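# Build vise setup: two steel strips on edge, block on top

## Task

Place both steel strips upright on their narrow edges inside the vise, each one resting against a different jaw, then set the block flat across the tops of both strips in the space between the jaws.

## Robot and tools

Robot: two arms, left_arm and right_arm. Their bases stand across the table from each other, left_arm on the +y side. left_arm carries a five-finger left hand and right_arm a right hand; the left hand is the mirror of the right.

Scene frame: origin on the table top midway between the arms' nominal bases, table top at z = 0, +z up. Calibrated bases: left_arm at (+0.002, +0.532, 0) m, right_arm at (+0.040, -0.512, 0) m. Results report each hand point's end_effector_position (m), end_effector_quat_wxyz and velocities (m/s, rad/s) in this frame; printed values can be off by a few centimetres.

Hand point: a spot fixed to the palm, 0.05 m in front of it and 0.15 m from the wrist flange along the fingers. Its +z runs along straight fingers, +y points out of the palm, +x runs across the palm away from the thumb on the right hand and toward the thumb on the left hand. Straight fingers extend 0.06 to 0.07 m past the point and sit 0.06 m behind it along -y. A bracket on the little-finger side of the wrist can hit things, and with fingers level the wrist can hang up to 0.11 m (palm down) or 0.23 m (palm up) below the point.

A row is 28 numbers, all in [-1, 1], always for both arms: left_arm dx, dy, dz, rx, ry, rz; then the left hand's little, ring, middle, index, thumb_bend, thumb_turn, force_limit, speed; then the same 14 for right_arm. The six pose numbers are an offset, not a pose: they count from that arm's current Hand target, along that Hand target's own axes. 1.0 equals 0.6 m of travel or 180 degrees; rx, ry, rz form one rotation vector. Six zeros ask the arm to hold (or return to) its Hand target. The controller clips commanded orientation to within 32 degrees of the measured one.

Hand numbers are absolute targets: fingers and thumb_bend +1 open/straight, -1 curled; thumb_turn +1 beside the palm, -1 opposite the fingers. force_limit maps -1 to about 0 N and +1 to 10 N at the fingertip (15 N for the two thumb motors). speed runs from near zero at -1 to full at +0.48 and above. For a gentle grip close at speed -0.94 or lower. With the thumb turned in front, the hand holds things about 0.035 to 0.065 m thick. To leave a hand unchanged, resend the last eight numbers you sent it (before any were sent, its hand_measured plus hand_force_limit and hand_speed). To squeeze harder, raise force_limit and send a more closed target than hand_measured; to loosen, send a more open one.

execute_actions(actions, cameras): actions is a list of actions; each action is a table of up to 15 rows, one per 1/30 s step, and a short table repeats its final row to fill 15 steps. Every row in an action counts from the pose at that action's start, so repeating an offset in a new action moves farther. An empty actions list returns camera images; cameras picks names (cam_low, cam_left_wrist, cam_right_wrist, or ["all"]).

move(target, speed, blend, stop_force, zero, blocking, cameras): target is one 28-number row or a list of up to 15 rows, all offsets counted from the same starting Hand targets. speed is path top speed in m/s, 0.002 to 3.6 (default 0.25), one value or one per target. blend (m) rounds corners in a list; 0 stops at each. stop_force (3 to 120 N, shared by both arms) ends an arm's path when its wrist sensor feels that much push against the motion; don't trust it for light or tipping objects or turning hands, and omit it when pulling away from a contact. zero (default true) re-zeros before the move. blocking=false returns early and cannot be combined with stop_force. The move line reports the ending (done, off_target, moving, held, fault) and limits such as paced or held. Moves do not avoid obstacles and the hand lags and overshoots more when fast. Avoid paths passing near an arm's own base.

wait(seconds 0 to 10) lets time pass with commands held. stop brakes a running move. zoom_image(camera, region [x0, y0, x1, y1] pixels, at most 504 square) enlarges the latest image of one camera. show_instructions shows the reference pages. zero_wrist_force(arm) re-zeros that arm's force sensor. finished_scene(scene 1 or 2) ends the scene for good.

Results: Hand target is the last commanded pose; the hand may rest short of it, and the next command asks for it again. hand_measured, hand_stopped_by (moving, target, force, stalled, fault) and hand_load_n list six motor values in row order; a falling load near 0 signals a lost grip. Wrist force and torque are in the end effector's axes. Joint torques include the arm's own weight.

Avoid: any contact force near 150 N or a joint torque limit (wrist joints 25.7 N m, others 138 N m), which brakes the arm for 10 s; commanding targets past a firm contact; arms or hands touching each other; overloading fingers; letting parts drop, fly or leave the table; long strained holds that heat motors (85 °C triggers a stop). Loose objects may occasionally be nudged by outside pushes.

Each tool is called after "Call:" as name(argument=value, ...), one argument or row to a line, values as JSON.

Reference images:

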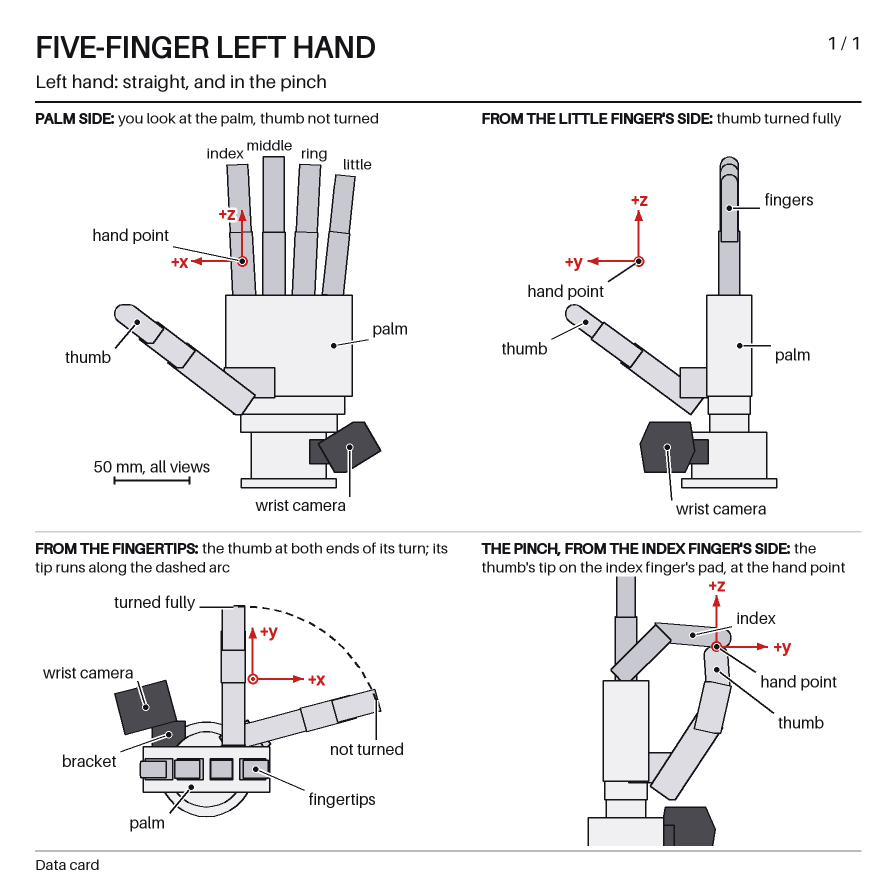

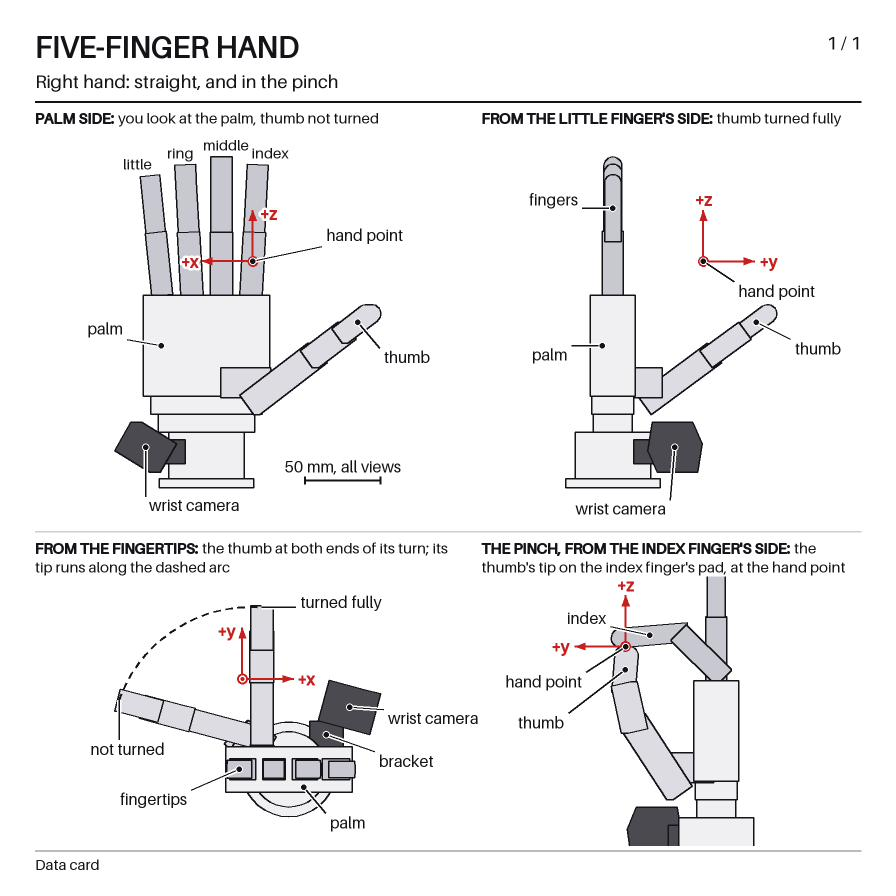

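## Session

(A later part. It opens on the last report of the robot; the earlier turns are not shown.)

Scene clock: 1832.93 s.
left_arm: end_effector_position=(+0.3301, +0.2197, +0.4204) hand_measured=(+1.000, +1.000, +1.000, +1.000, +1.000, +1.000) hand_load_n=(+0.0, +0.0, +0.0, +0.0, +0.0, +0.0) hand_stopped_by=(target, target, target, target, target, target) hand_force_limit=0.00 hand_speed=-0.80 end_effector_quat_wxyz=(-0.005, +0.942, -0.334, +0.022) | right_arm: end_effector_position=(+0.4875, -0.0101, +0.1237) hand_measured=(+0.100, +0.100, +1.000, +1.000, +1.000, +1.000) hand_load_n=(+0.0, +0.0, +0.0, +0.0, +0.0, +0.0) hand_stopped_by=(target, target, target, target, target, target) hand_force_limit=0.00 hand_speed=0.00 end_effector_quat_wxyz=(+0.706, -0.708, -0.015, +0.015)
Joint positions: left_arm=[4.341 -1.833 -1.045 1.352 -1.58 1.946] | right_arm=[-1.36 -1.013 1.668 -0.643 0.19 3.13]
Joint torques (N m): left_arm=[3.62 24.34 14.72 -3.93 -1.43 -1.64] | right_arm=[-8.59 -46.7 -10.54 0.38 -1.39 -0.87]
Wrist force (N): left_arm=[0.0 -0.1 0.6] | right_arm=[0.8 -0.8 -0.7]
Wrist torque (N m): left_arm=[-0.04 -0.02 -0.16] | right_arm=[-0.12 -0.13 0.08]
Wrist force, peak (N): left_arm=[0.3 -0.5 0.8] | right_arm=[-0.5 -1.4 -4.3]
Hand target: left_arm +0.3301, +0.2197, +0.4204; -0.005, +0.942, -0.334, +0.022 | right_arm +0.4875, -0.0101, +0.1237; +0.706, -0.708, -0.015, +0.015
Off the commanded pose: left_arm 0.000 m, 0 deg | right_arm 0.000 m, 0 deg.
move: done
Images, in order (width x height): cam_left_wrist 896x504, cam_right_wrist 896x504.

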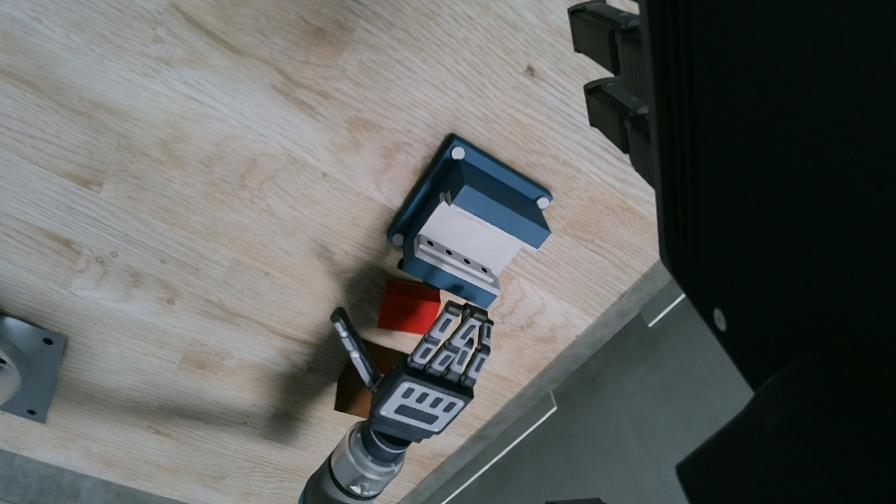

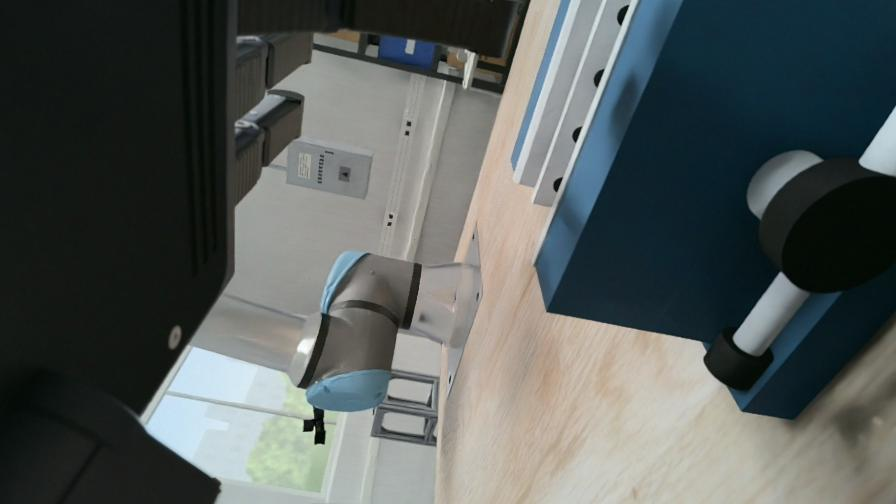

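Call:
zoom_image(
  camera="cam_left_wrist",
  region=[440, 195, 530, 250],
)

Call:
zoom_image(
  camera="cam_left_wrist",
  region=[405, 225, 510, 305],
)

Call:
zoom_image(
  camera="cam_right_wrist",
  region=[470, 0, 720, 320],
)

Scaled by 5.600.

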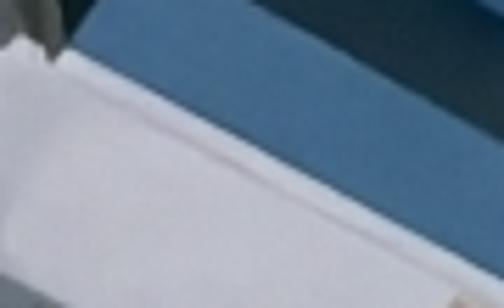

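Scaled by 4.800.

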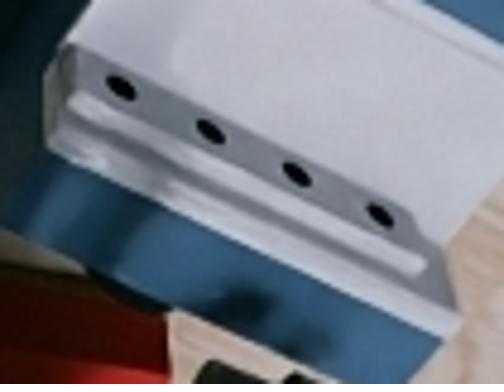

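Scaled by 1.575.

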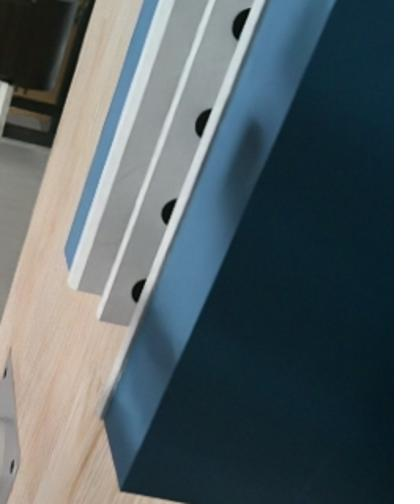

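Call:
move(
  target=[
    [0,0,0,0,0,0,1,1,1,1,1,1,0,-0.8,0,-0.26,0,0,0,0,0.1,0.1,1,1,1,1,0,0],
    [0,0,0,0,0,0,1,1,1,1,1,1,0,-0.8,-0.119,-0.26,-0.145,0,0,0,0.1,0.1,1,1,1,1,0,0],
  ],
  speed=0.15,
  blend=[0.05,0],
)

Call:
move(
  target=[0,0,0,0,0,0,1,1,1,1,1,1,0,-0.8,0,0,0,-0.25,0,0,0.1,0.1,1,1,1,1,0,0],
  speed=0.25,
  cameras=["cam_low"],
)

Scene clock: 1887.63 s.
left_arm: end_effector_position=(+0.3301, +0.2197, +0.4204) hand_measured=(+1.000, +1.000, +1.000, +1.000, +1.000, +1.000) hand_load_n=(+0.0, +0.0, +0.0, +0.0, +0.0, +0.0) hand_stopped_by=(target, target, target, target, target, target) hand_force_limit=0.00 hand_speed=-0.80 end_effector_quat_wxyz=(-0.005, +0.942, -0.334, +0.022) | right_arm: end_effector_position=(+0.4200, -0.0997, +0.2799) hand_measured=(+0.100, +0.100, +1.000, +1.000, +1.000, +1.000) hand_load_n=(+0.0, +0.0, +0.0, +0.0, +0.0, -0.5) hand_stopped_by=(target, target, target, target, target, target) hand_force_limit=0.00 hand_speed=0.00 end_effector_quat_wxyz=(+0.706, -0.708, -0.015, +0.015) end_effector_velocity=(-0.001, -0.001, +0.000) end_effector_angular_velocity=(+0.000, +0.001, +0.001)
Joint positions: left_arm=[4.341 -1.833 -1.045 1.352 -1.58 1.946] | right_arm=[-1.522 -1.397 1.764 -0.298 0.028 3.072]
Joint velocities: left_arm=[within noise] | right_arm=[-0.001 0 0.001 0.005 -0.002 -0.006]
Joint torques (N m): left_arm=[2.78 24.2 14.01 -3.92 -1.59 -1.7] | right_arm=[-10.26 -34.79 -11.05 1.13 -1.99 -1.51]
Wrist force (N): left_arm=[0.0 -0.1 0.6] | right_arm=[0.9 -0.9 -0.8]
Wrist torque (N m): left_arm=[-0.04 -0.01 -0.17] | right_arm=[-0.11 -0.13 0.06]
Wrist force, peak (N): left_arm=[0.3 0.1 0.9] | right_arm=[1.0 -1.3 -0.9]
Hand target: left_arm +0.3301, +0.2197, +0.4204; -0.005, +0.942, -0.334, +0.022 | right_arm +0.4200, -0.0997, +0.2799; +0.706, -0.708, -0.015, +0.015
Off the commanded pose: left_arm 0.000 m, 0 deg | right_arm 0.000 m, 0 deg.
move: done

Scene clock: 1889.87 s.
left_arm: end_effector_position=(+0.3301, +0.2197, +0.4204) hand_measured=(+1.000, +1.000, +1.000, +1.000, +1.000, +1.000) hand_load_n=(+0.0, +0.0, +0.0, +0.0, +0.0, +0.0) hand_stopped_by=(target, target, target, target, target, target) hand_force_limit=0.00 hand_speed=-0.80 end_effector_quat_wxyz=(-0.005, +0.942, -0.334, +0.022) | right_arm: end_effector_position=(+0.4200, -0.0998, +0.2799) hand_measured=(+0.100, +0.100, +1.000, +1.000, +1.000, +1.000) hand_load_n=(+0.0, +0.0, +0.0, +0.0, +0.0, -0.5) hand_stopped_by=(target, target, target, target, target, target) hand_force_limit=0.00 hand_speed=0.00 end_effector_quat_wxyz=(-0.382, +0.924, +0.020, -0.008)
Joint positions: left_arm=[4.341 -1.833 -1.045 1.352 -1.58 1.946] | right_arm=[-1.271 -1.111 1.156 1.259 0.825 1.955]
Joint torques (N m): left_arm=[2.96 24.68 13.95 -3.86 -1.57 -1.6] | right_arm=[11.83 -22.87 -27.79 3.29 0.84 -1.78]
Wrist force (N): left_arm=[0.1 -0.2 0.5] | right_arm=[0.3 -0.1 -0.4]
Wrist torque (N m): left_arm=[-0.06 -0.03 -0.15] | right_arm=[-0.03 -0.04 0.05]
Wrist force, peak (N): left_arm=[0.3 0.0 0.8] | right_arm=[1.1 -1.1 -0.7]
Hand target: left_arm +0.3301, +0.2197, +0.4204; -0.005, +0.942, -0.334, +0.022 | right_arm +0.4200, -0.0997, +0.2799; -0.382, +0.924, +0.020, -0.008
Off the commanded pose: left_arm 0.000 m, 0 deg | right_arm 0.000 m, 0 deg.
move: done
Images, in order (width x height): cam_low 896x504.

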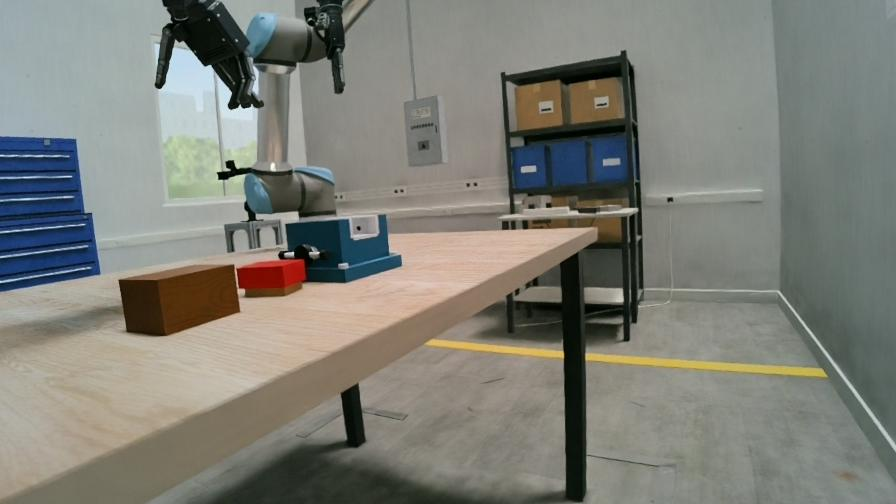

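Call:
zoom_image(
  camera="cam_low",
  region=[220, 200, 420, 300],
)

Call:
execute_actions(
  actions=[],
  cameras=["cam_right_wrist"],
)

Scaled by 2.520.

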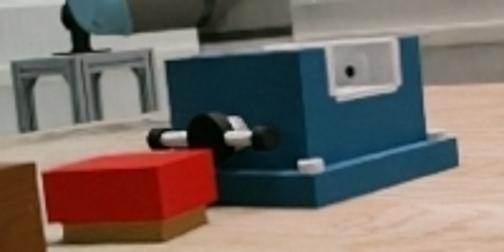

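Scene clock: 1893.00 s.
left_arm: end_effector_position=(+0.3301, +0.2197, +0.4204) hand_measured=(+1.000, +1.000, +1.000, +1.000, +1.000, +1.000) hand_load_n=(+0.0, +0.0, +0.0, +0.0, +0.0, +0.0) hand_stopped_by=(target, target, target, target, target, target) hand_force_limit=0.00 hand_speed=-0.80 end_effector_quat_wxyz=(-0.005, +0.942, -0.334, +0.022) | right_arm: end_effector_position=(+0.4200, -0.0997, +0.2799) hand_measured=(+0.100, +0.100, +1.000, +1.000, +1.000, +1.000) hand_load_n=(+0.0, +0.0, +0.0, +0.0, -0.5, +0.0) hand_stopped_by=(target, target, target, target, target, target) hand_force_limit=0.00 hand_speed=0.00 end_effector_quat_wxyz=(-0.382, +0.924, +0.020, -0.008)
Joint positions: left_arm=[4.341 -1.833 -1.045 1.352 -1.58 1.946] | right_arm=[-1.271 -1.111 1.155 1.259 0.825 1.955]
Joint velocities: within noise
Joint torques (N m): left_arm=[3.27 23.35 13.51 -3.89 -1.7 -1.64] | right_arm=[11.75 -24 -29.27 3.2 0.88 -1.72]
Motor temperatures (°C): left_arm=[29 32 30 33 33 33] | right_arm=[26 26 29 37 33 40]
Wrist force (N): left_arm=[0.2 -0.2 0.4] | right_arm=[0.2 0.0 -0.5]
Wrist torque (N m): left_arm=[-0.05 -0.05 -0.15] | right_arm=[0.00 -0.02 0.05]
Wrist force, peak (N): left_arm=[0.3 0.2 0.8] | right_arm=[0.5 0.0 -0.5]
Hand target: left_arm +0.3301, +0.2197, +0.4204; -0.005, +0.942, -0.334, +0.022 | right_arm +0.4200, -0.0997, +0.2799; -0.382, +0.924, +0.020, -0.008
Off the commanded pose: left_arm 0.000 m, 0 deg | right_arm 0.000 m, 0 deg.
Images, in order (width x height): cam_right_wrist 896x504.

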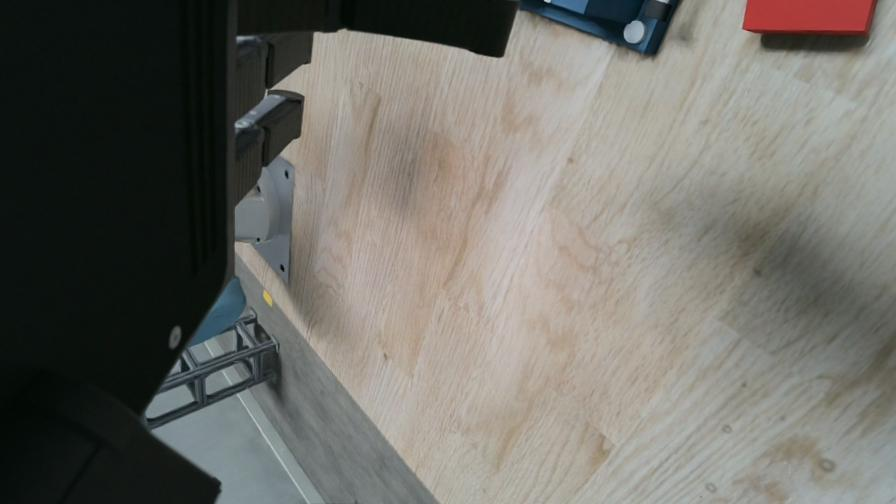

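Call:
move(
  target=[0,0,0,0,0,0,1,1,1,1,1,1,0,-0.8,0.218,0.1244,0.1587,0.036,0,0,1,1,0.3,0.3,1,-1,0,0.2],
  speed=0.2,
  cameras=["cam_right_wrist","cam_left_wrist"],
)

Scene clock: 1908.23 s.
left_arm: end_effector_position=(+0.3301, +0.2197, +0.4204) hand_measured=(+1.000, +1.000, +1.000, +1.000, +1.000, +1.000) hand_load_n=(+0.0, +0.0, +0.0, +0.0, +0.0, +0.0) hand_stopped_by=(target, target, target, target, target, target) hand_force_limit=0.00 hand_speed=-0.80 end_effector_quat_wxyz=(-0.005, +0.942, -0.334, +0.022) | right_arm: end_effector_position=(+0.5500, -0.0798, +0.1598) hand_measured=(+1.000, +1.000, +0.300, +0.300, +1.000, -1.000) hand_load_n=(+0.0, +0.0, +0.0, +0.0, +0.0, +0.0) hand_stopped_by=(target, target, target, target, target, target) hand_force_limit=0.00 hand_speed=0.20 end_effector_quat_wxyz=(-0.433, +0.901, +0.019, -0.009)
Joint positions: left_arm=[4.341 -1.833 -1.045 1.352 -1.58 1.946] | right_arm=[-1.346 -0.757 0.927 1.152 0.7 1.891]
Joint torques (N m): left_arm=[2.66 25.06 13.34 -3.89 -1.76 -1.66] | right_arm=[-8.98 -35.9 -28.62 3.48 -3.1 -1.79]
Wrist force (N): left_arm=[0.1 0.0 0.3] | right_arm=[0.7 -0.2 -0.6]
Wrist torque (N m): left_arm=[-0.01 -0.04 -0.15] | right_arm=[-0.01 -0.09 0.07]
Wrist force, peak (N): left_arm=[0.1 -0.1 0.9] | right_arm=[1.3 0.9 0.0]
Hand target: left_arm +0.3301, +0.2197, +0.4204; -0.005, +0.942, -0.334, +0.022 | right_arm +0.5500, -0.0798, +0.1597; -0.433, +0.901, +0.019, -0.009
Off the commanded pose: left_arm 0.000 m, 0 deg | right_arm 0.000 m, 0 deg.
move: done
Images, in order (width x height): cam_left_wrist 896x504, cam_right_wrist 896x504.

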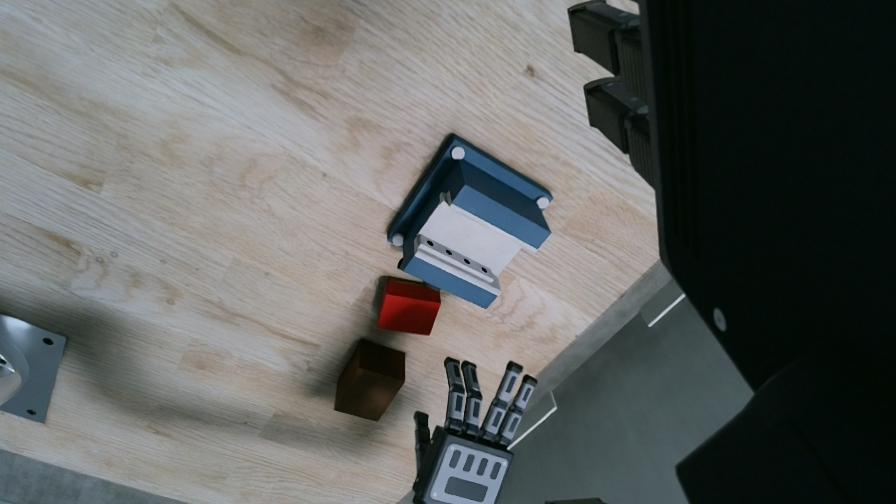

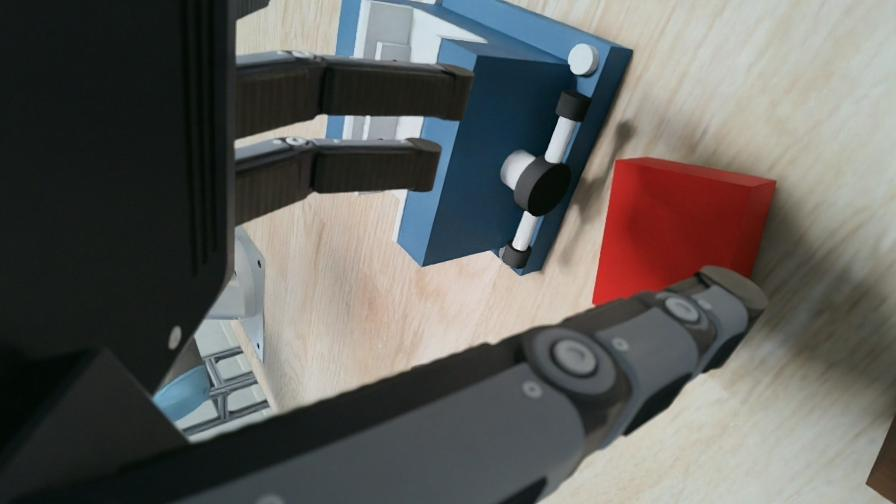

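Call:
zoom_image(
  camera="cam_right_wrist",
  region=[570, 120, 820, 330],
)

Scaled by 2.016.

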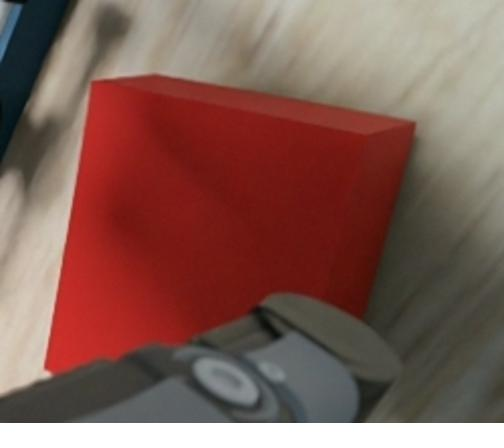

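Call:
move(
  target=[0,0,0,0,0,0,1,1,1,1,1,1,0,-0.8,-0.0534,-0.0123,-0.0113,0,0.32,0.256,-0.9,-0.9,0.35,0.35,1,-1,0,0.2],
  speed=0.2,
  cameras=["cam_right_wrist","cam_left_wrist"],
)

Scene clock: 2049.63 s.
left_arm: end_effector_position=(+0.3301, +0.2197, +0.4204) hand_measured=(+1.000, +1.000, +1.000, +1.000, +1.000, +1.000) hand_load_n=(+0.0, +0.0, +0.0, +0.0, +0.0, +0.0) hand_stopped_by=(target, target, target, target, target, target) hand_force_limit=0.00 hand_speed=-0.80 end_effector_quat_wxyz=(-0.005, +0.942, -0.334, +0.022) | right_arm: end_effector_position=(+0.5180, -0.0819, +0.1697) hand_measured=(-0.900, -0.900, +0.350, +0.350, +1.000, -1.000) hand_load_n=(+0.0, +0.5, +0.0, +0.0, +0.0, +0.0) hand_stopped_by=(target, target, target, target, target, target) hand_force_limit=0.00 hand_speed=0.20 end_effector_quat_wxyz=(+0.352, -0.732, +0.525, -0.252)
Joint positions: left_arm=[4.341 -1.833 -1.045 1.352 -1.58 1.946] | right_arm=[-1.068 -1.198 1.477 0.405 1.725 3.266]
Joint torques (N m): left_arm=[2.49 24.17 13.76 -3.97 -1.79 -1.59] | right_arm=[11.67 -21.88 -30.25 1.66 2.24 1.57]
Wrist force (N): left_arm=[0.0 0.0 0.6] | right_arm=[0.5 0.1 -0.4]
Wrist torque (N m): left_arm=[-0.03 -0.01 -0.16] | right_arm=[0.02 -0.06 0.02]
Wrist force, peak (N): left_arm=[0.0 -0.4 0.9] | right_arm=[0.7 0.4 -0.6]
Hand target: left_arm +0.3301, +0.2197, +0.4204; -0.005, +0.942, -0.334, +0.022 | right_arm +0.5180, -0.0819, +0.1697; -0.352, +0.732, -0.525, +0.252
Off the commanded pose: left_arm 0.000 m, 0 deg | right_arm 0.000 m, 0 deg.
move: done
Images, in order (width x height): cam_left_wrist 896x504, cam_right_wrist 896x504.

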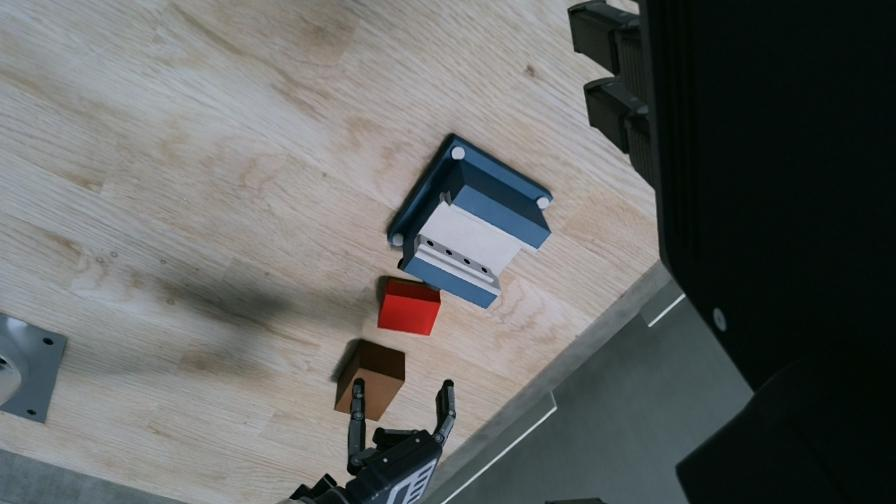

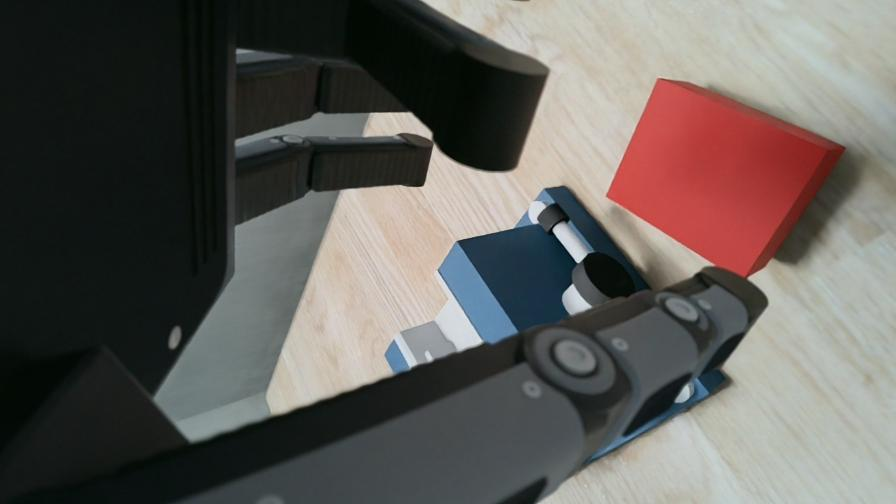

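Call:
zoom_image(
  camera="cam_right_wrist",
  region=[590, 60, 860, 290],
)

Scaled by 1.867.

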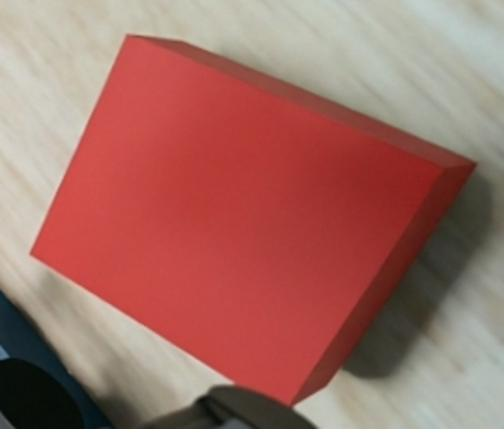

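Call:
move(
  target=[0,0,0,0,0,0,1,1,1,1,1,1,0,-0.8,0,0.1102,0.088,0,0,0,-0.9,-0.9,0.35,0.35,1,-1,0,0.2],
  speed=0.08,
  stop_force=5,
  cameras=["cam_right_wrist","cam_left_wrist","cam_low"],
)

Scene clock: 2097.30 s.
left_arm: end_effector_position=(+0.3301, +0.2197, +0.4204) hand_measured=(+1.000, +1.000, +1.000, +1.000, +1.000, +1.000) hand_load_n=(+0.0, +0.0, +0.0, +0.0, +0.0, +0.0) hand_stopped_by=(target, target, target, target, target, target) hand_force_limit=0.00 hand_speed=-0.80 end_effector_quat_wxyz=(-0.005, +0.942, -0.334, +0.022) | right_arm: end_effector_position=(+0.5180, -0.0819, +0.0851) hand_measured=(-0.900, -0.900, +0.350, +0.350, +1.000, -1.000) hand_load_n=(+0.0, +0.0, +0.0, +0.0, +0.0, +0.0) hand_stopped_by=(target, target, target, target, target, target) hand_force_limit=0.00 hand_speed=0.20 end_effector_quat_wxyz=(+0.352, -0.732, +0.525, -0.252)
Joint positions: left_arm=[4.341 -1.833 -1.045 1.352 -1.58 1.946] | right_arm=[-1.068 -1.124 1.602 0.207 1.725 3.267]
Joint torques (N m): left_arm=[2.72 23.68 14.42 -3.82 -1.86 -1.76] | right_arm=[11.72 -23.07 -9.78 -1.12 0.23 0.99]
Wrist force (N): left_arm=[0.1 -0.1 0.6] | right_arm=[0.1 0.1 -0.3]
Wrist torque (N m): left_arm=[-0.05 -0.02 -0.16] | right_arm=[0.01 -0.02 -0.01]
Wrist force, peak (N): left_arm=[0.0 -0.2 0.9] | right_arm=[0.3 -0.8 -0.7]
Hand target: left_arm +0.3301, +0.2197, +0.4204; -0.005, +0.942, -0.334, +0.022 | right_arm +0.5180, -0.0819, +0.0851; -0.352, +0.732, -0.525, +0.252
Off the commanded pose: left_arm 0.000 m, 0 deg | right_arm 0.000 m, 0 deg.
move: done

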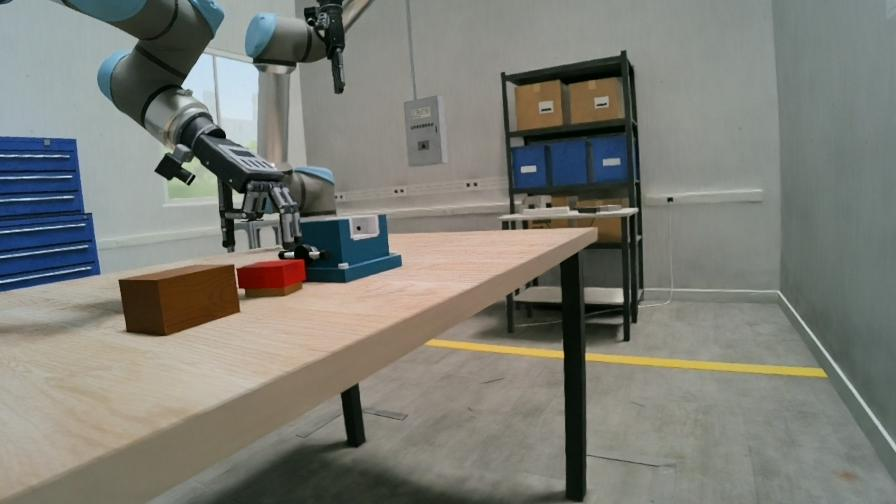

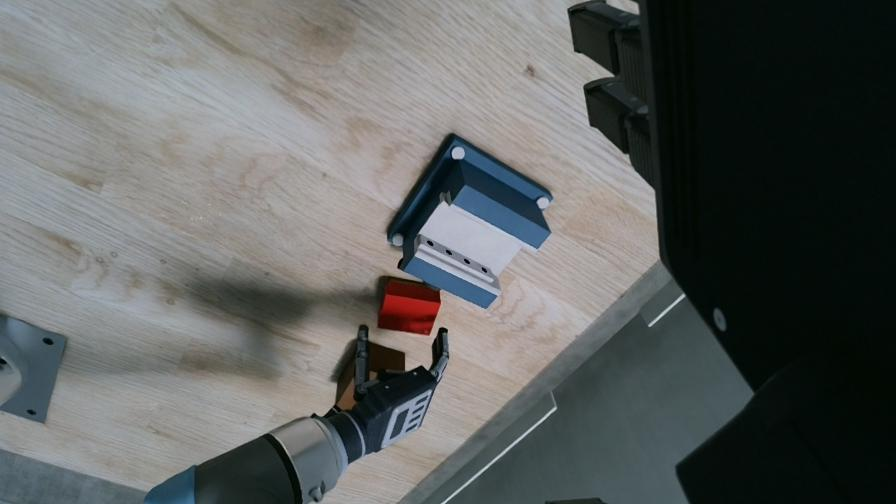

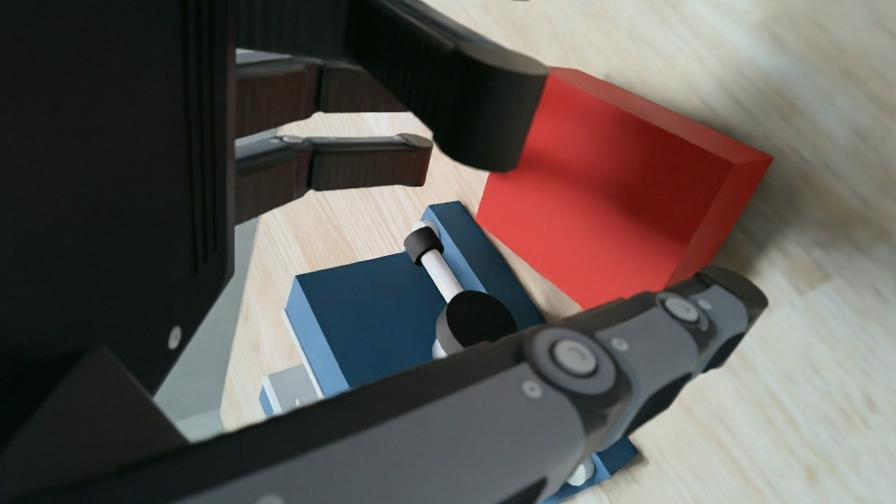

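Call:
move(
  target=[0,0,0,0,0,0,1,1,1,1,1,1,0,-0.8,-0.0076,0.0277,0.0267,0,0,0,-0.9,-0.9,0.35,0.35,1,-1,0,0.2],
  speed=0.02,
  stop_force=3,
  cameras=["cam_right_wrist","cam_left_wrist","cam_low"],
)

Call:
zoom_image(
  camera="cam_low",
  region=[180, 180, 360, 300],
)

Call:
zoom_image(
  camera="cam_left_wrist",
  region=[320, 260, 480, 400],
)

Scene clock: 2129.50 s.
left_arm: end_effector_position=(+0.3301, +0.2197, +0.4204) hand_measured=(+1.000, +1.000, +1.000, +1.000, +1.000, +1.000) hand_load_n=(+0.0, +0.0, +0.0, +0.0, +0.0, +0.0) hand_stopped_by=(target, target, target, target, target, target) hand_force_limit=0.00 hand_speed=-0.80 end_effector_quat_wxyz=(-0.005, +0.942, -0.334, +0.022) | right_arm: end_effector_position=(+0.5185, -0.0769, +0.0621) hand_measured=(-0.900, -0.900, +0.350, +0.350, +1.000, -1.000) hand_load_n=(+0.0, +0.5, +0.0, +0.0, +0.0, +0.0) hand_stopped_by=(target, target, target, target, target, target) hand_force_limit=0.00 hand_speed=0.20 end_effector_quat_wxyz=(+0.352, -0.732, +0.525, -0.252)
Joint positions: left_arm=[4.341 -1.833 -1.045 1.352 -1.58 1.946] | right_arm=[-1.06 -1.09 1.615 0.16 1.732 3.272]
Joint torques (N m): left_arm=[2.52 24.69 13.12 -3.82 -1.9 -1.66] | right_arm=[12.24 -24.01 -8.78 -1.18 2.01 1.62]
Wrist force (N): left_arm=[0.0 0.1 0.6] | right_arm=[0.5 0.1 -0.2]
Wrist torque (N m): left_arm=[-0.02 -0.01 -0.17] | right_arm=[0.02 -0.07 0.02]
Wrist force, peak (N): left_arm=[0.0 -0.3 0.9] | right_arm=[0.6 -0.1 -0.6]
Hand target: left_arm +0.3301, +0.2197, +0.4204; -0.005, +0.942, -0.334, +0.022 | right_arm +0.5185, -0.0769, +0.0621; -0.352, +0.732, -0.525, +0.252
Off the commanded pose: left_arm 0.000 m, 0 deg | right_arm 0.000 m, 0 deg.
move: done

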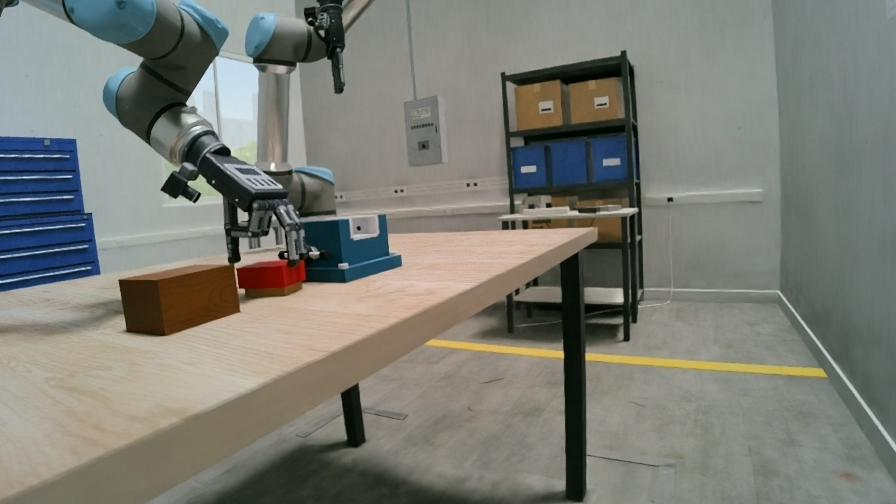

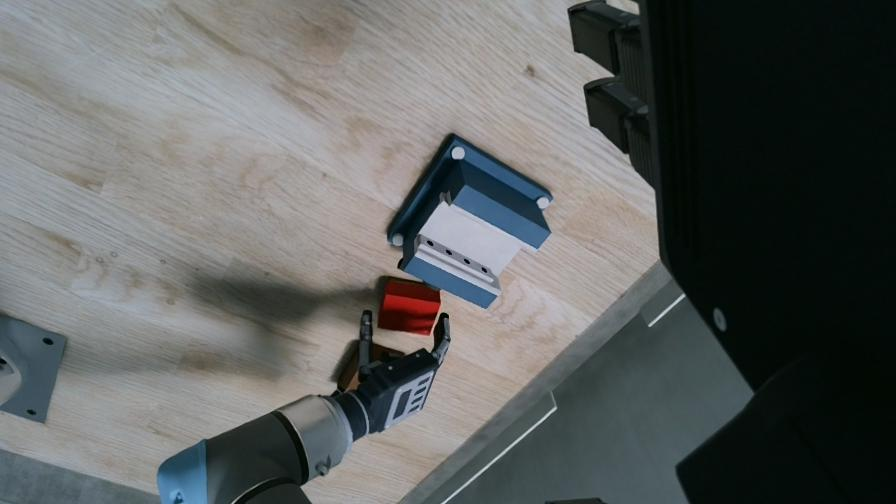

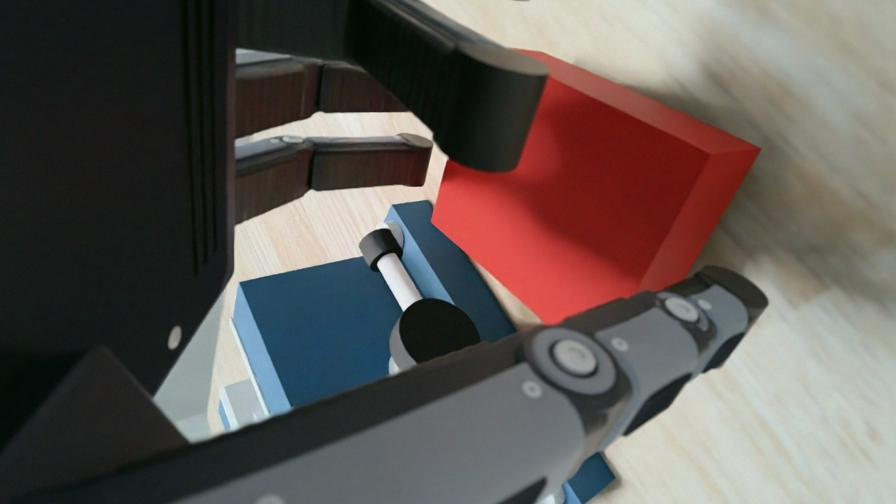

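Scaled by 2.800.

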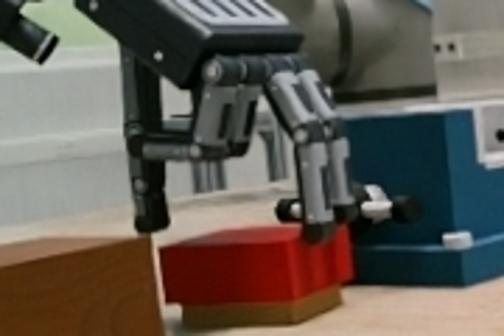

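Scaled by 3.150.

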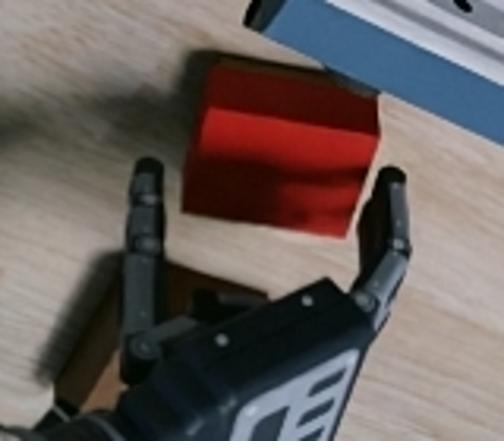

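Call:
move(
  target=[0,0,0,0,0,0,1,1,1,1,1,1,0,-0.8,-0.005,0.0177,0.0205,0,0,0,-0.9,-0.9,0.35,0.35,1,-1,0,0.2],
  speed=0.01,
  stop_force=3,
  cameras=["cam_right_wrist","cam_left_wrist","cam_low"],
)

Call:
zoom_image(
  camera="cam_low",
  region=[180, 180, 360, 300],
)

Call:
zoom_image(
  camera="cam_left_wrist",
  region=[320, 260, 480, 400],
)

Scene clock: 2157.47 s.
left_arm: end_effector_position=(+0.3301, +0.2197, +0.4204) hand_measured=(+1.000, +1.000, +1.000, +1.000, +1.000, +1.000) hand_load_n=(+0.0, +0.0, +0.0, +0.0, +0.0, +0.5) hand_stopped_by=(target, target, target, target, target, target) hand_force_limit=0.00 hand_speed=-0.80 end_effector_quat_wxyz=(-0.005, +0.942, -0.334, +0.022) | right_arm: end_effector_position=(+0.5204, -0.0731, +0.0462) hand_measured=(-0.900, -0.900, +0.350, +0.350, +1.000, -1.000) hand_load_n=(+0.0, +0.0, +0.0, +0.0, +0.0, +0.0) hand_stopped_by=(target, target, target, target, target, target) hand_force_limit=0.00 hand_speed=0.20 end_effector_quat_wxyz=(+0.352, -0.732, +0.525, -0.252)
Joint positions: left_arm=[4.341 -1.833 -1.045 1.352 -1.58 1.946] | right_arm=[-1.055 -1.062 1.618 0.13 1.736 3.275]
Joint torques (N m): left_arm=[2.56 24.51 13.1 -3.84 -1.96 -1.72] | right_arm=[11.72 -24.31 -8.45 -1.09 2.01 1.6]
Wrist force (N): left_arm=[-0.1 -0.3 0.7] | right_arm=[0.5 0.1 -0.2]
Wrist torque (N m): left_arm=[-0.08 0.00 -0.16] | right_arm=[0.00 -0.07 0.02]
Wrist force, peak (N): left_arm=[0.1 -0.3 0.9] | right_arm=[0.7 0.0 -0.5]
Hand target: left_arm +0.3301, +0.2197, +0.4204; -0.005, +0.942, -0.334, +0.022 | right_arm +0.5204, -0.0731, +0.0462; -0.352, +0.732, -0.525, +0.252
Off the commanded pose: left_arm 0.000 m, 0 deg | right_arm 0.000 m, 0 deg.
move: done

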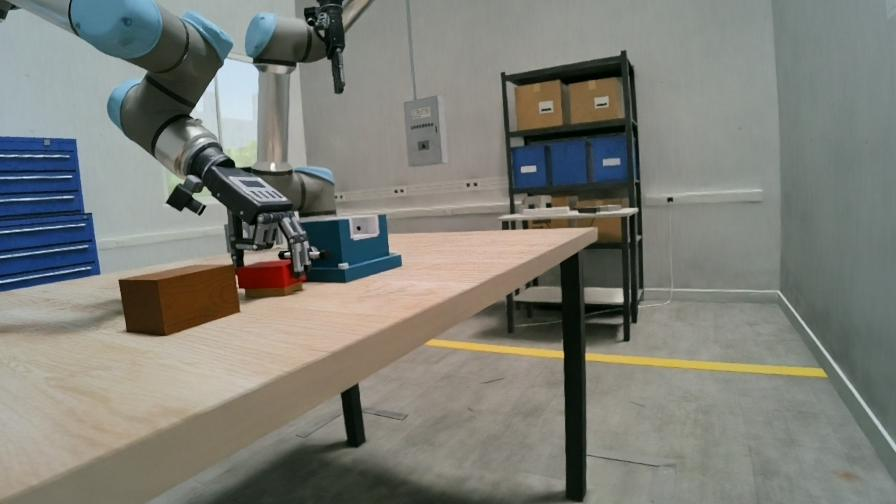

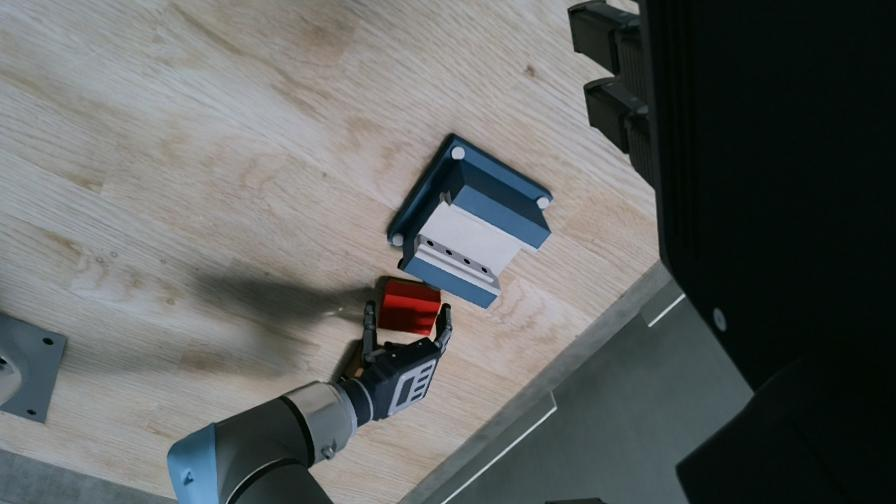

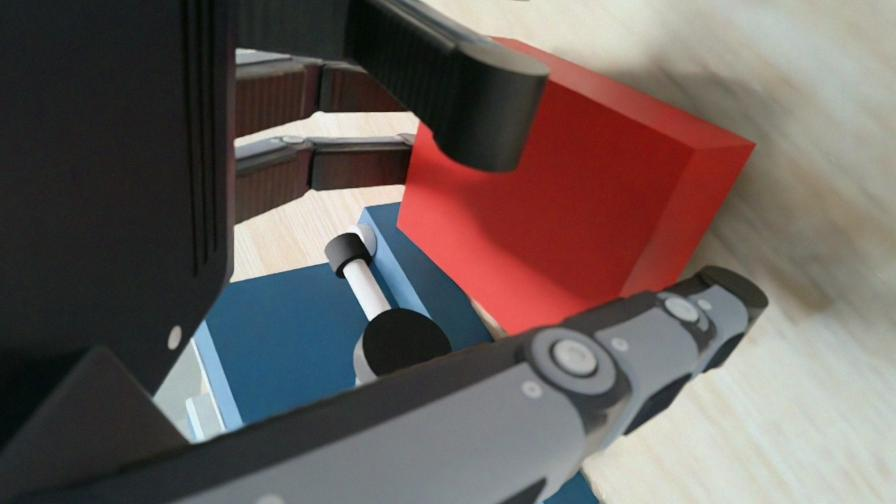

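Scaled by 2.800.

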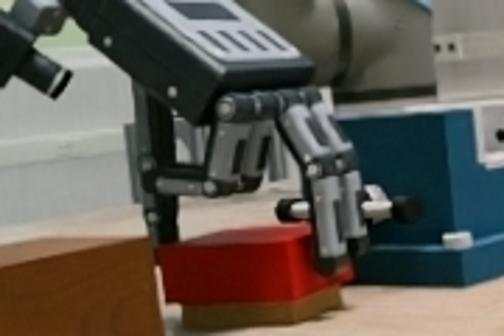

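Scaled by 3.150.

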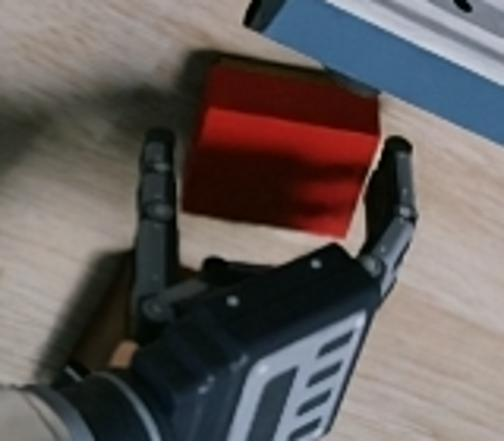

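Call:
move(
  target=[0,0,0,0,0,0,1,1,1,1,1,1,0,-0.8,0,-0.0083,0.0104,0,0,0,-0.9,-0.9,0.35,0.35,1,-1,0,0.2],
  speed=0.01,
  stop_force=3,
  cameras=["cam_left_wrist"],
)

Call:
zoom_image(
  camera="cam_left_wrist",
  region=[340, 270, 480, 370],
)

Scene clock: 2173.50 s.
left_arm: end_effector_position=(+0.3301, +0.2197, +0.4204) hand_measured=(+1.000, +1.000, +1.000, +1.000, +1.000, +1.000) hand_load_n=(+0.0, +0.0, +0.0, +0.0, +0.0, +0.0) hand_stopped_by=(target, target, target, target, target, target) hand_force_limit=0.00 hand_speed=-0.80 end_effector_quat_wxyz=(-0.005, +0.942, -0.334, +0.022) | right_arm: end_effector_position=(+0.5279, -0.0705, +0.0462) hand_measured=(-0.900, -0.900, +0.350, +0.350, +1.000, -1.000) hand_load_n=(+0.0, +0.0, +0.0, +0.0, +0.0, +0.0) hand_stopped_by=(target, target, target, target, target, target) hand_force_limit=0.00 hand_speed=0.20 end_effector_quat_wxyz=(+0.352, -0.732, +0.525, -0.252)
Joint positions: left_arm=[4.341 -1.833 -1.045 1.352 -1.58 1.946] | right_arm=[-1.058 -1.047 1.594 0.139 1.733 3.273]
Joint torques (N m): left_arm=[2.38 24.02 13.33 -3.78 -1.93 -1.56] | right_arm=[-9.84 -25.44 -27.84 1.5 -1.9 -1.68]
Wrist force (N): left_arm=[0.1 0.1 0.4] | right_arm=[0.2 0.0 -0.4]
Wrist torque (N m): left_arm=[0.00 -0.04 -0.17] | right_arm=[0.02 -0.02 0.07]
Wrist force, peak (N): left_arm=[0.0 0.1 0.9] | right_arm=[0.7 0.2 -0.4]
Hand target: left_arm +0.3301, +0.2197, +0.4204; -0.005, +0.942, -0.334, +0.022 | right_arm +0.5279, -0.0705, +0.0462; -0.352, +0.732, -0.525, +0.252
Off the commanded pose: left_arm 0.000 m, 0 deg | right_arm 0.000 m, 0 deg.
move: done
Images, in order (width x height): cam_left_wrist 896x504.

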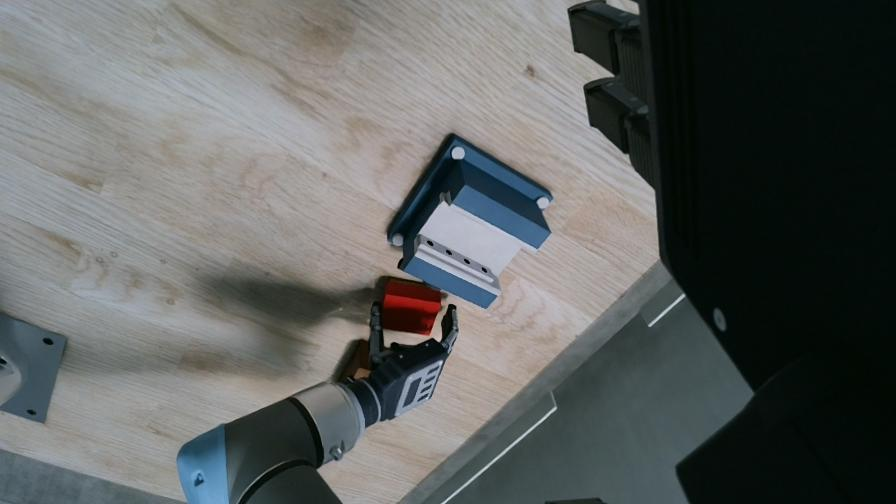

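Scaled by 3.600.

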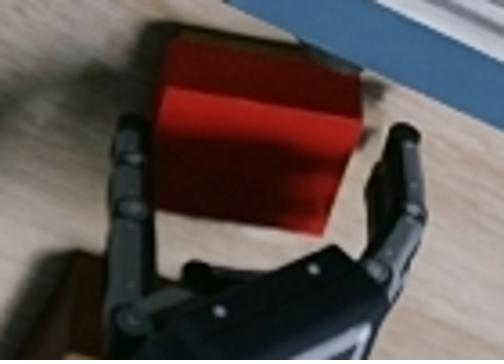

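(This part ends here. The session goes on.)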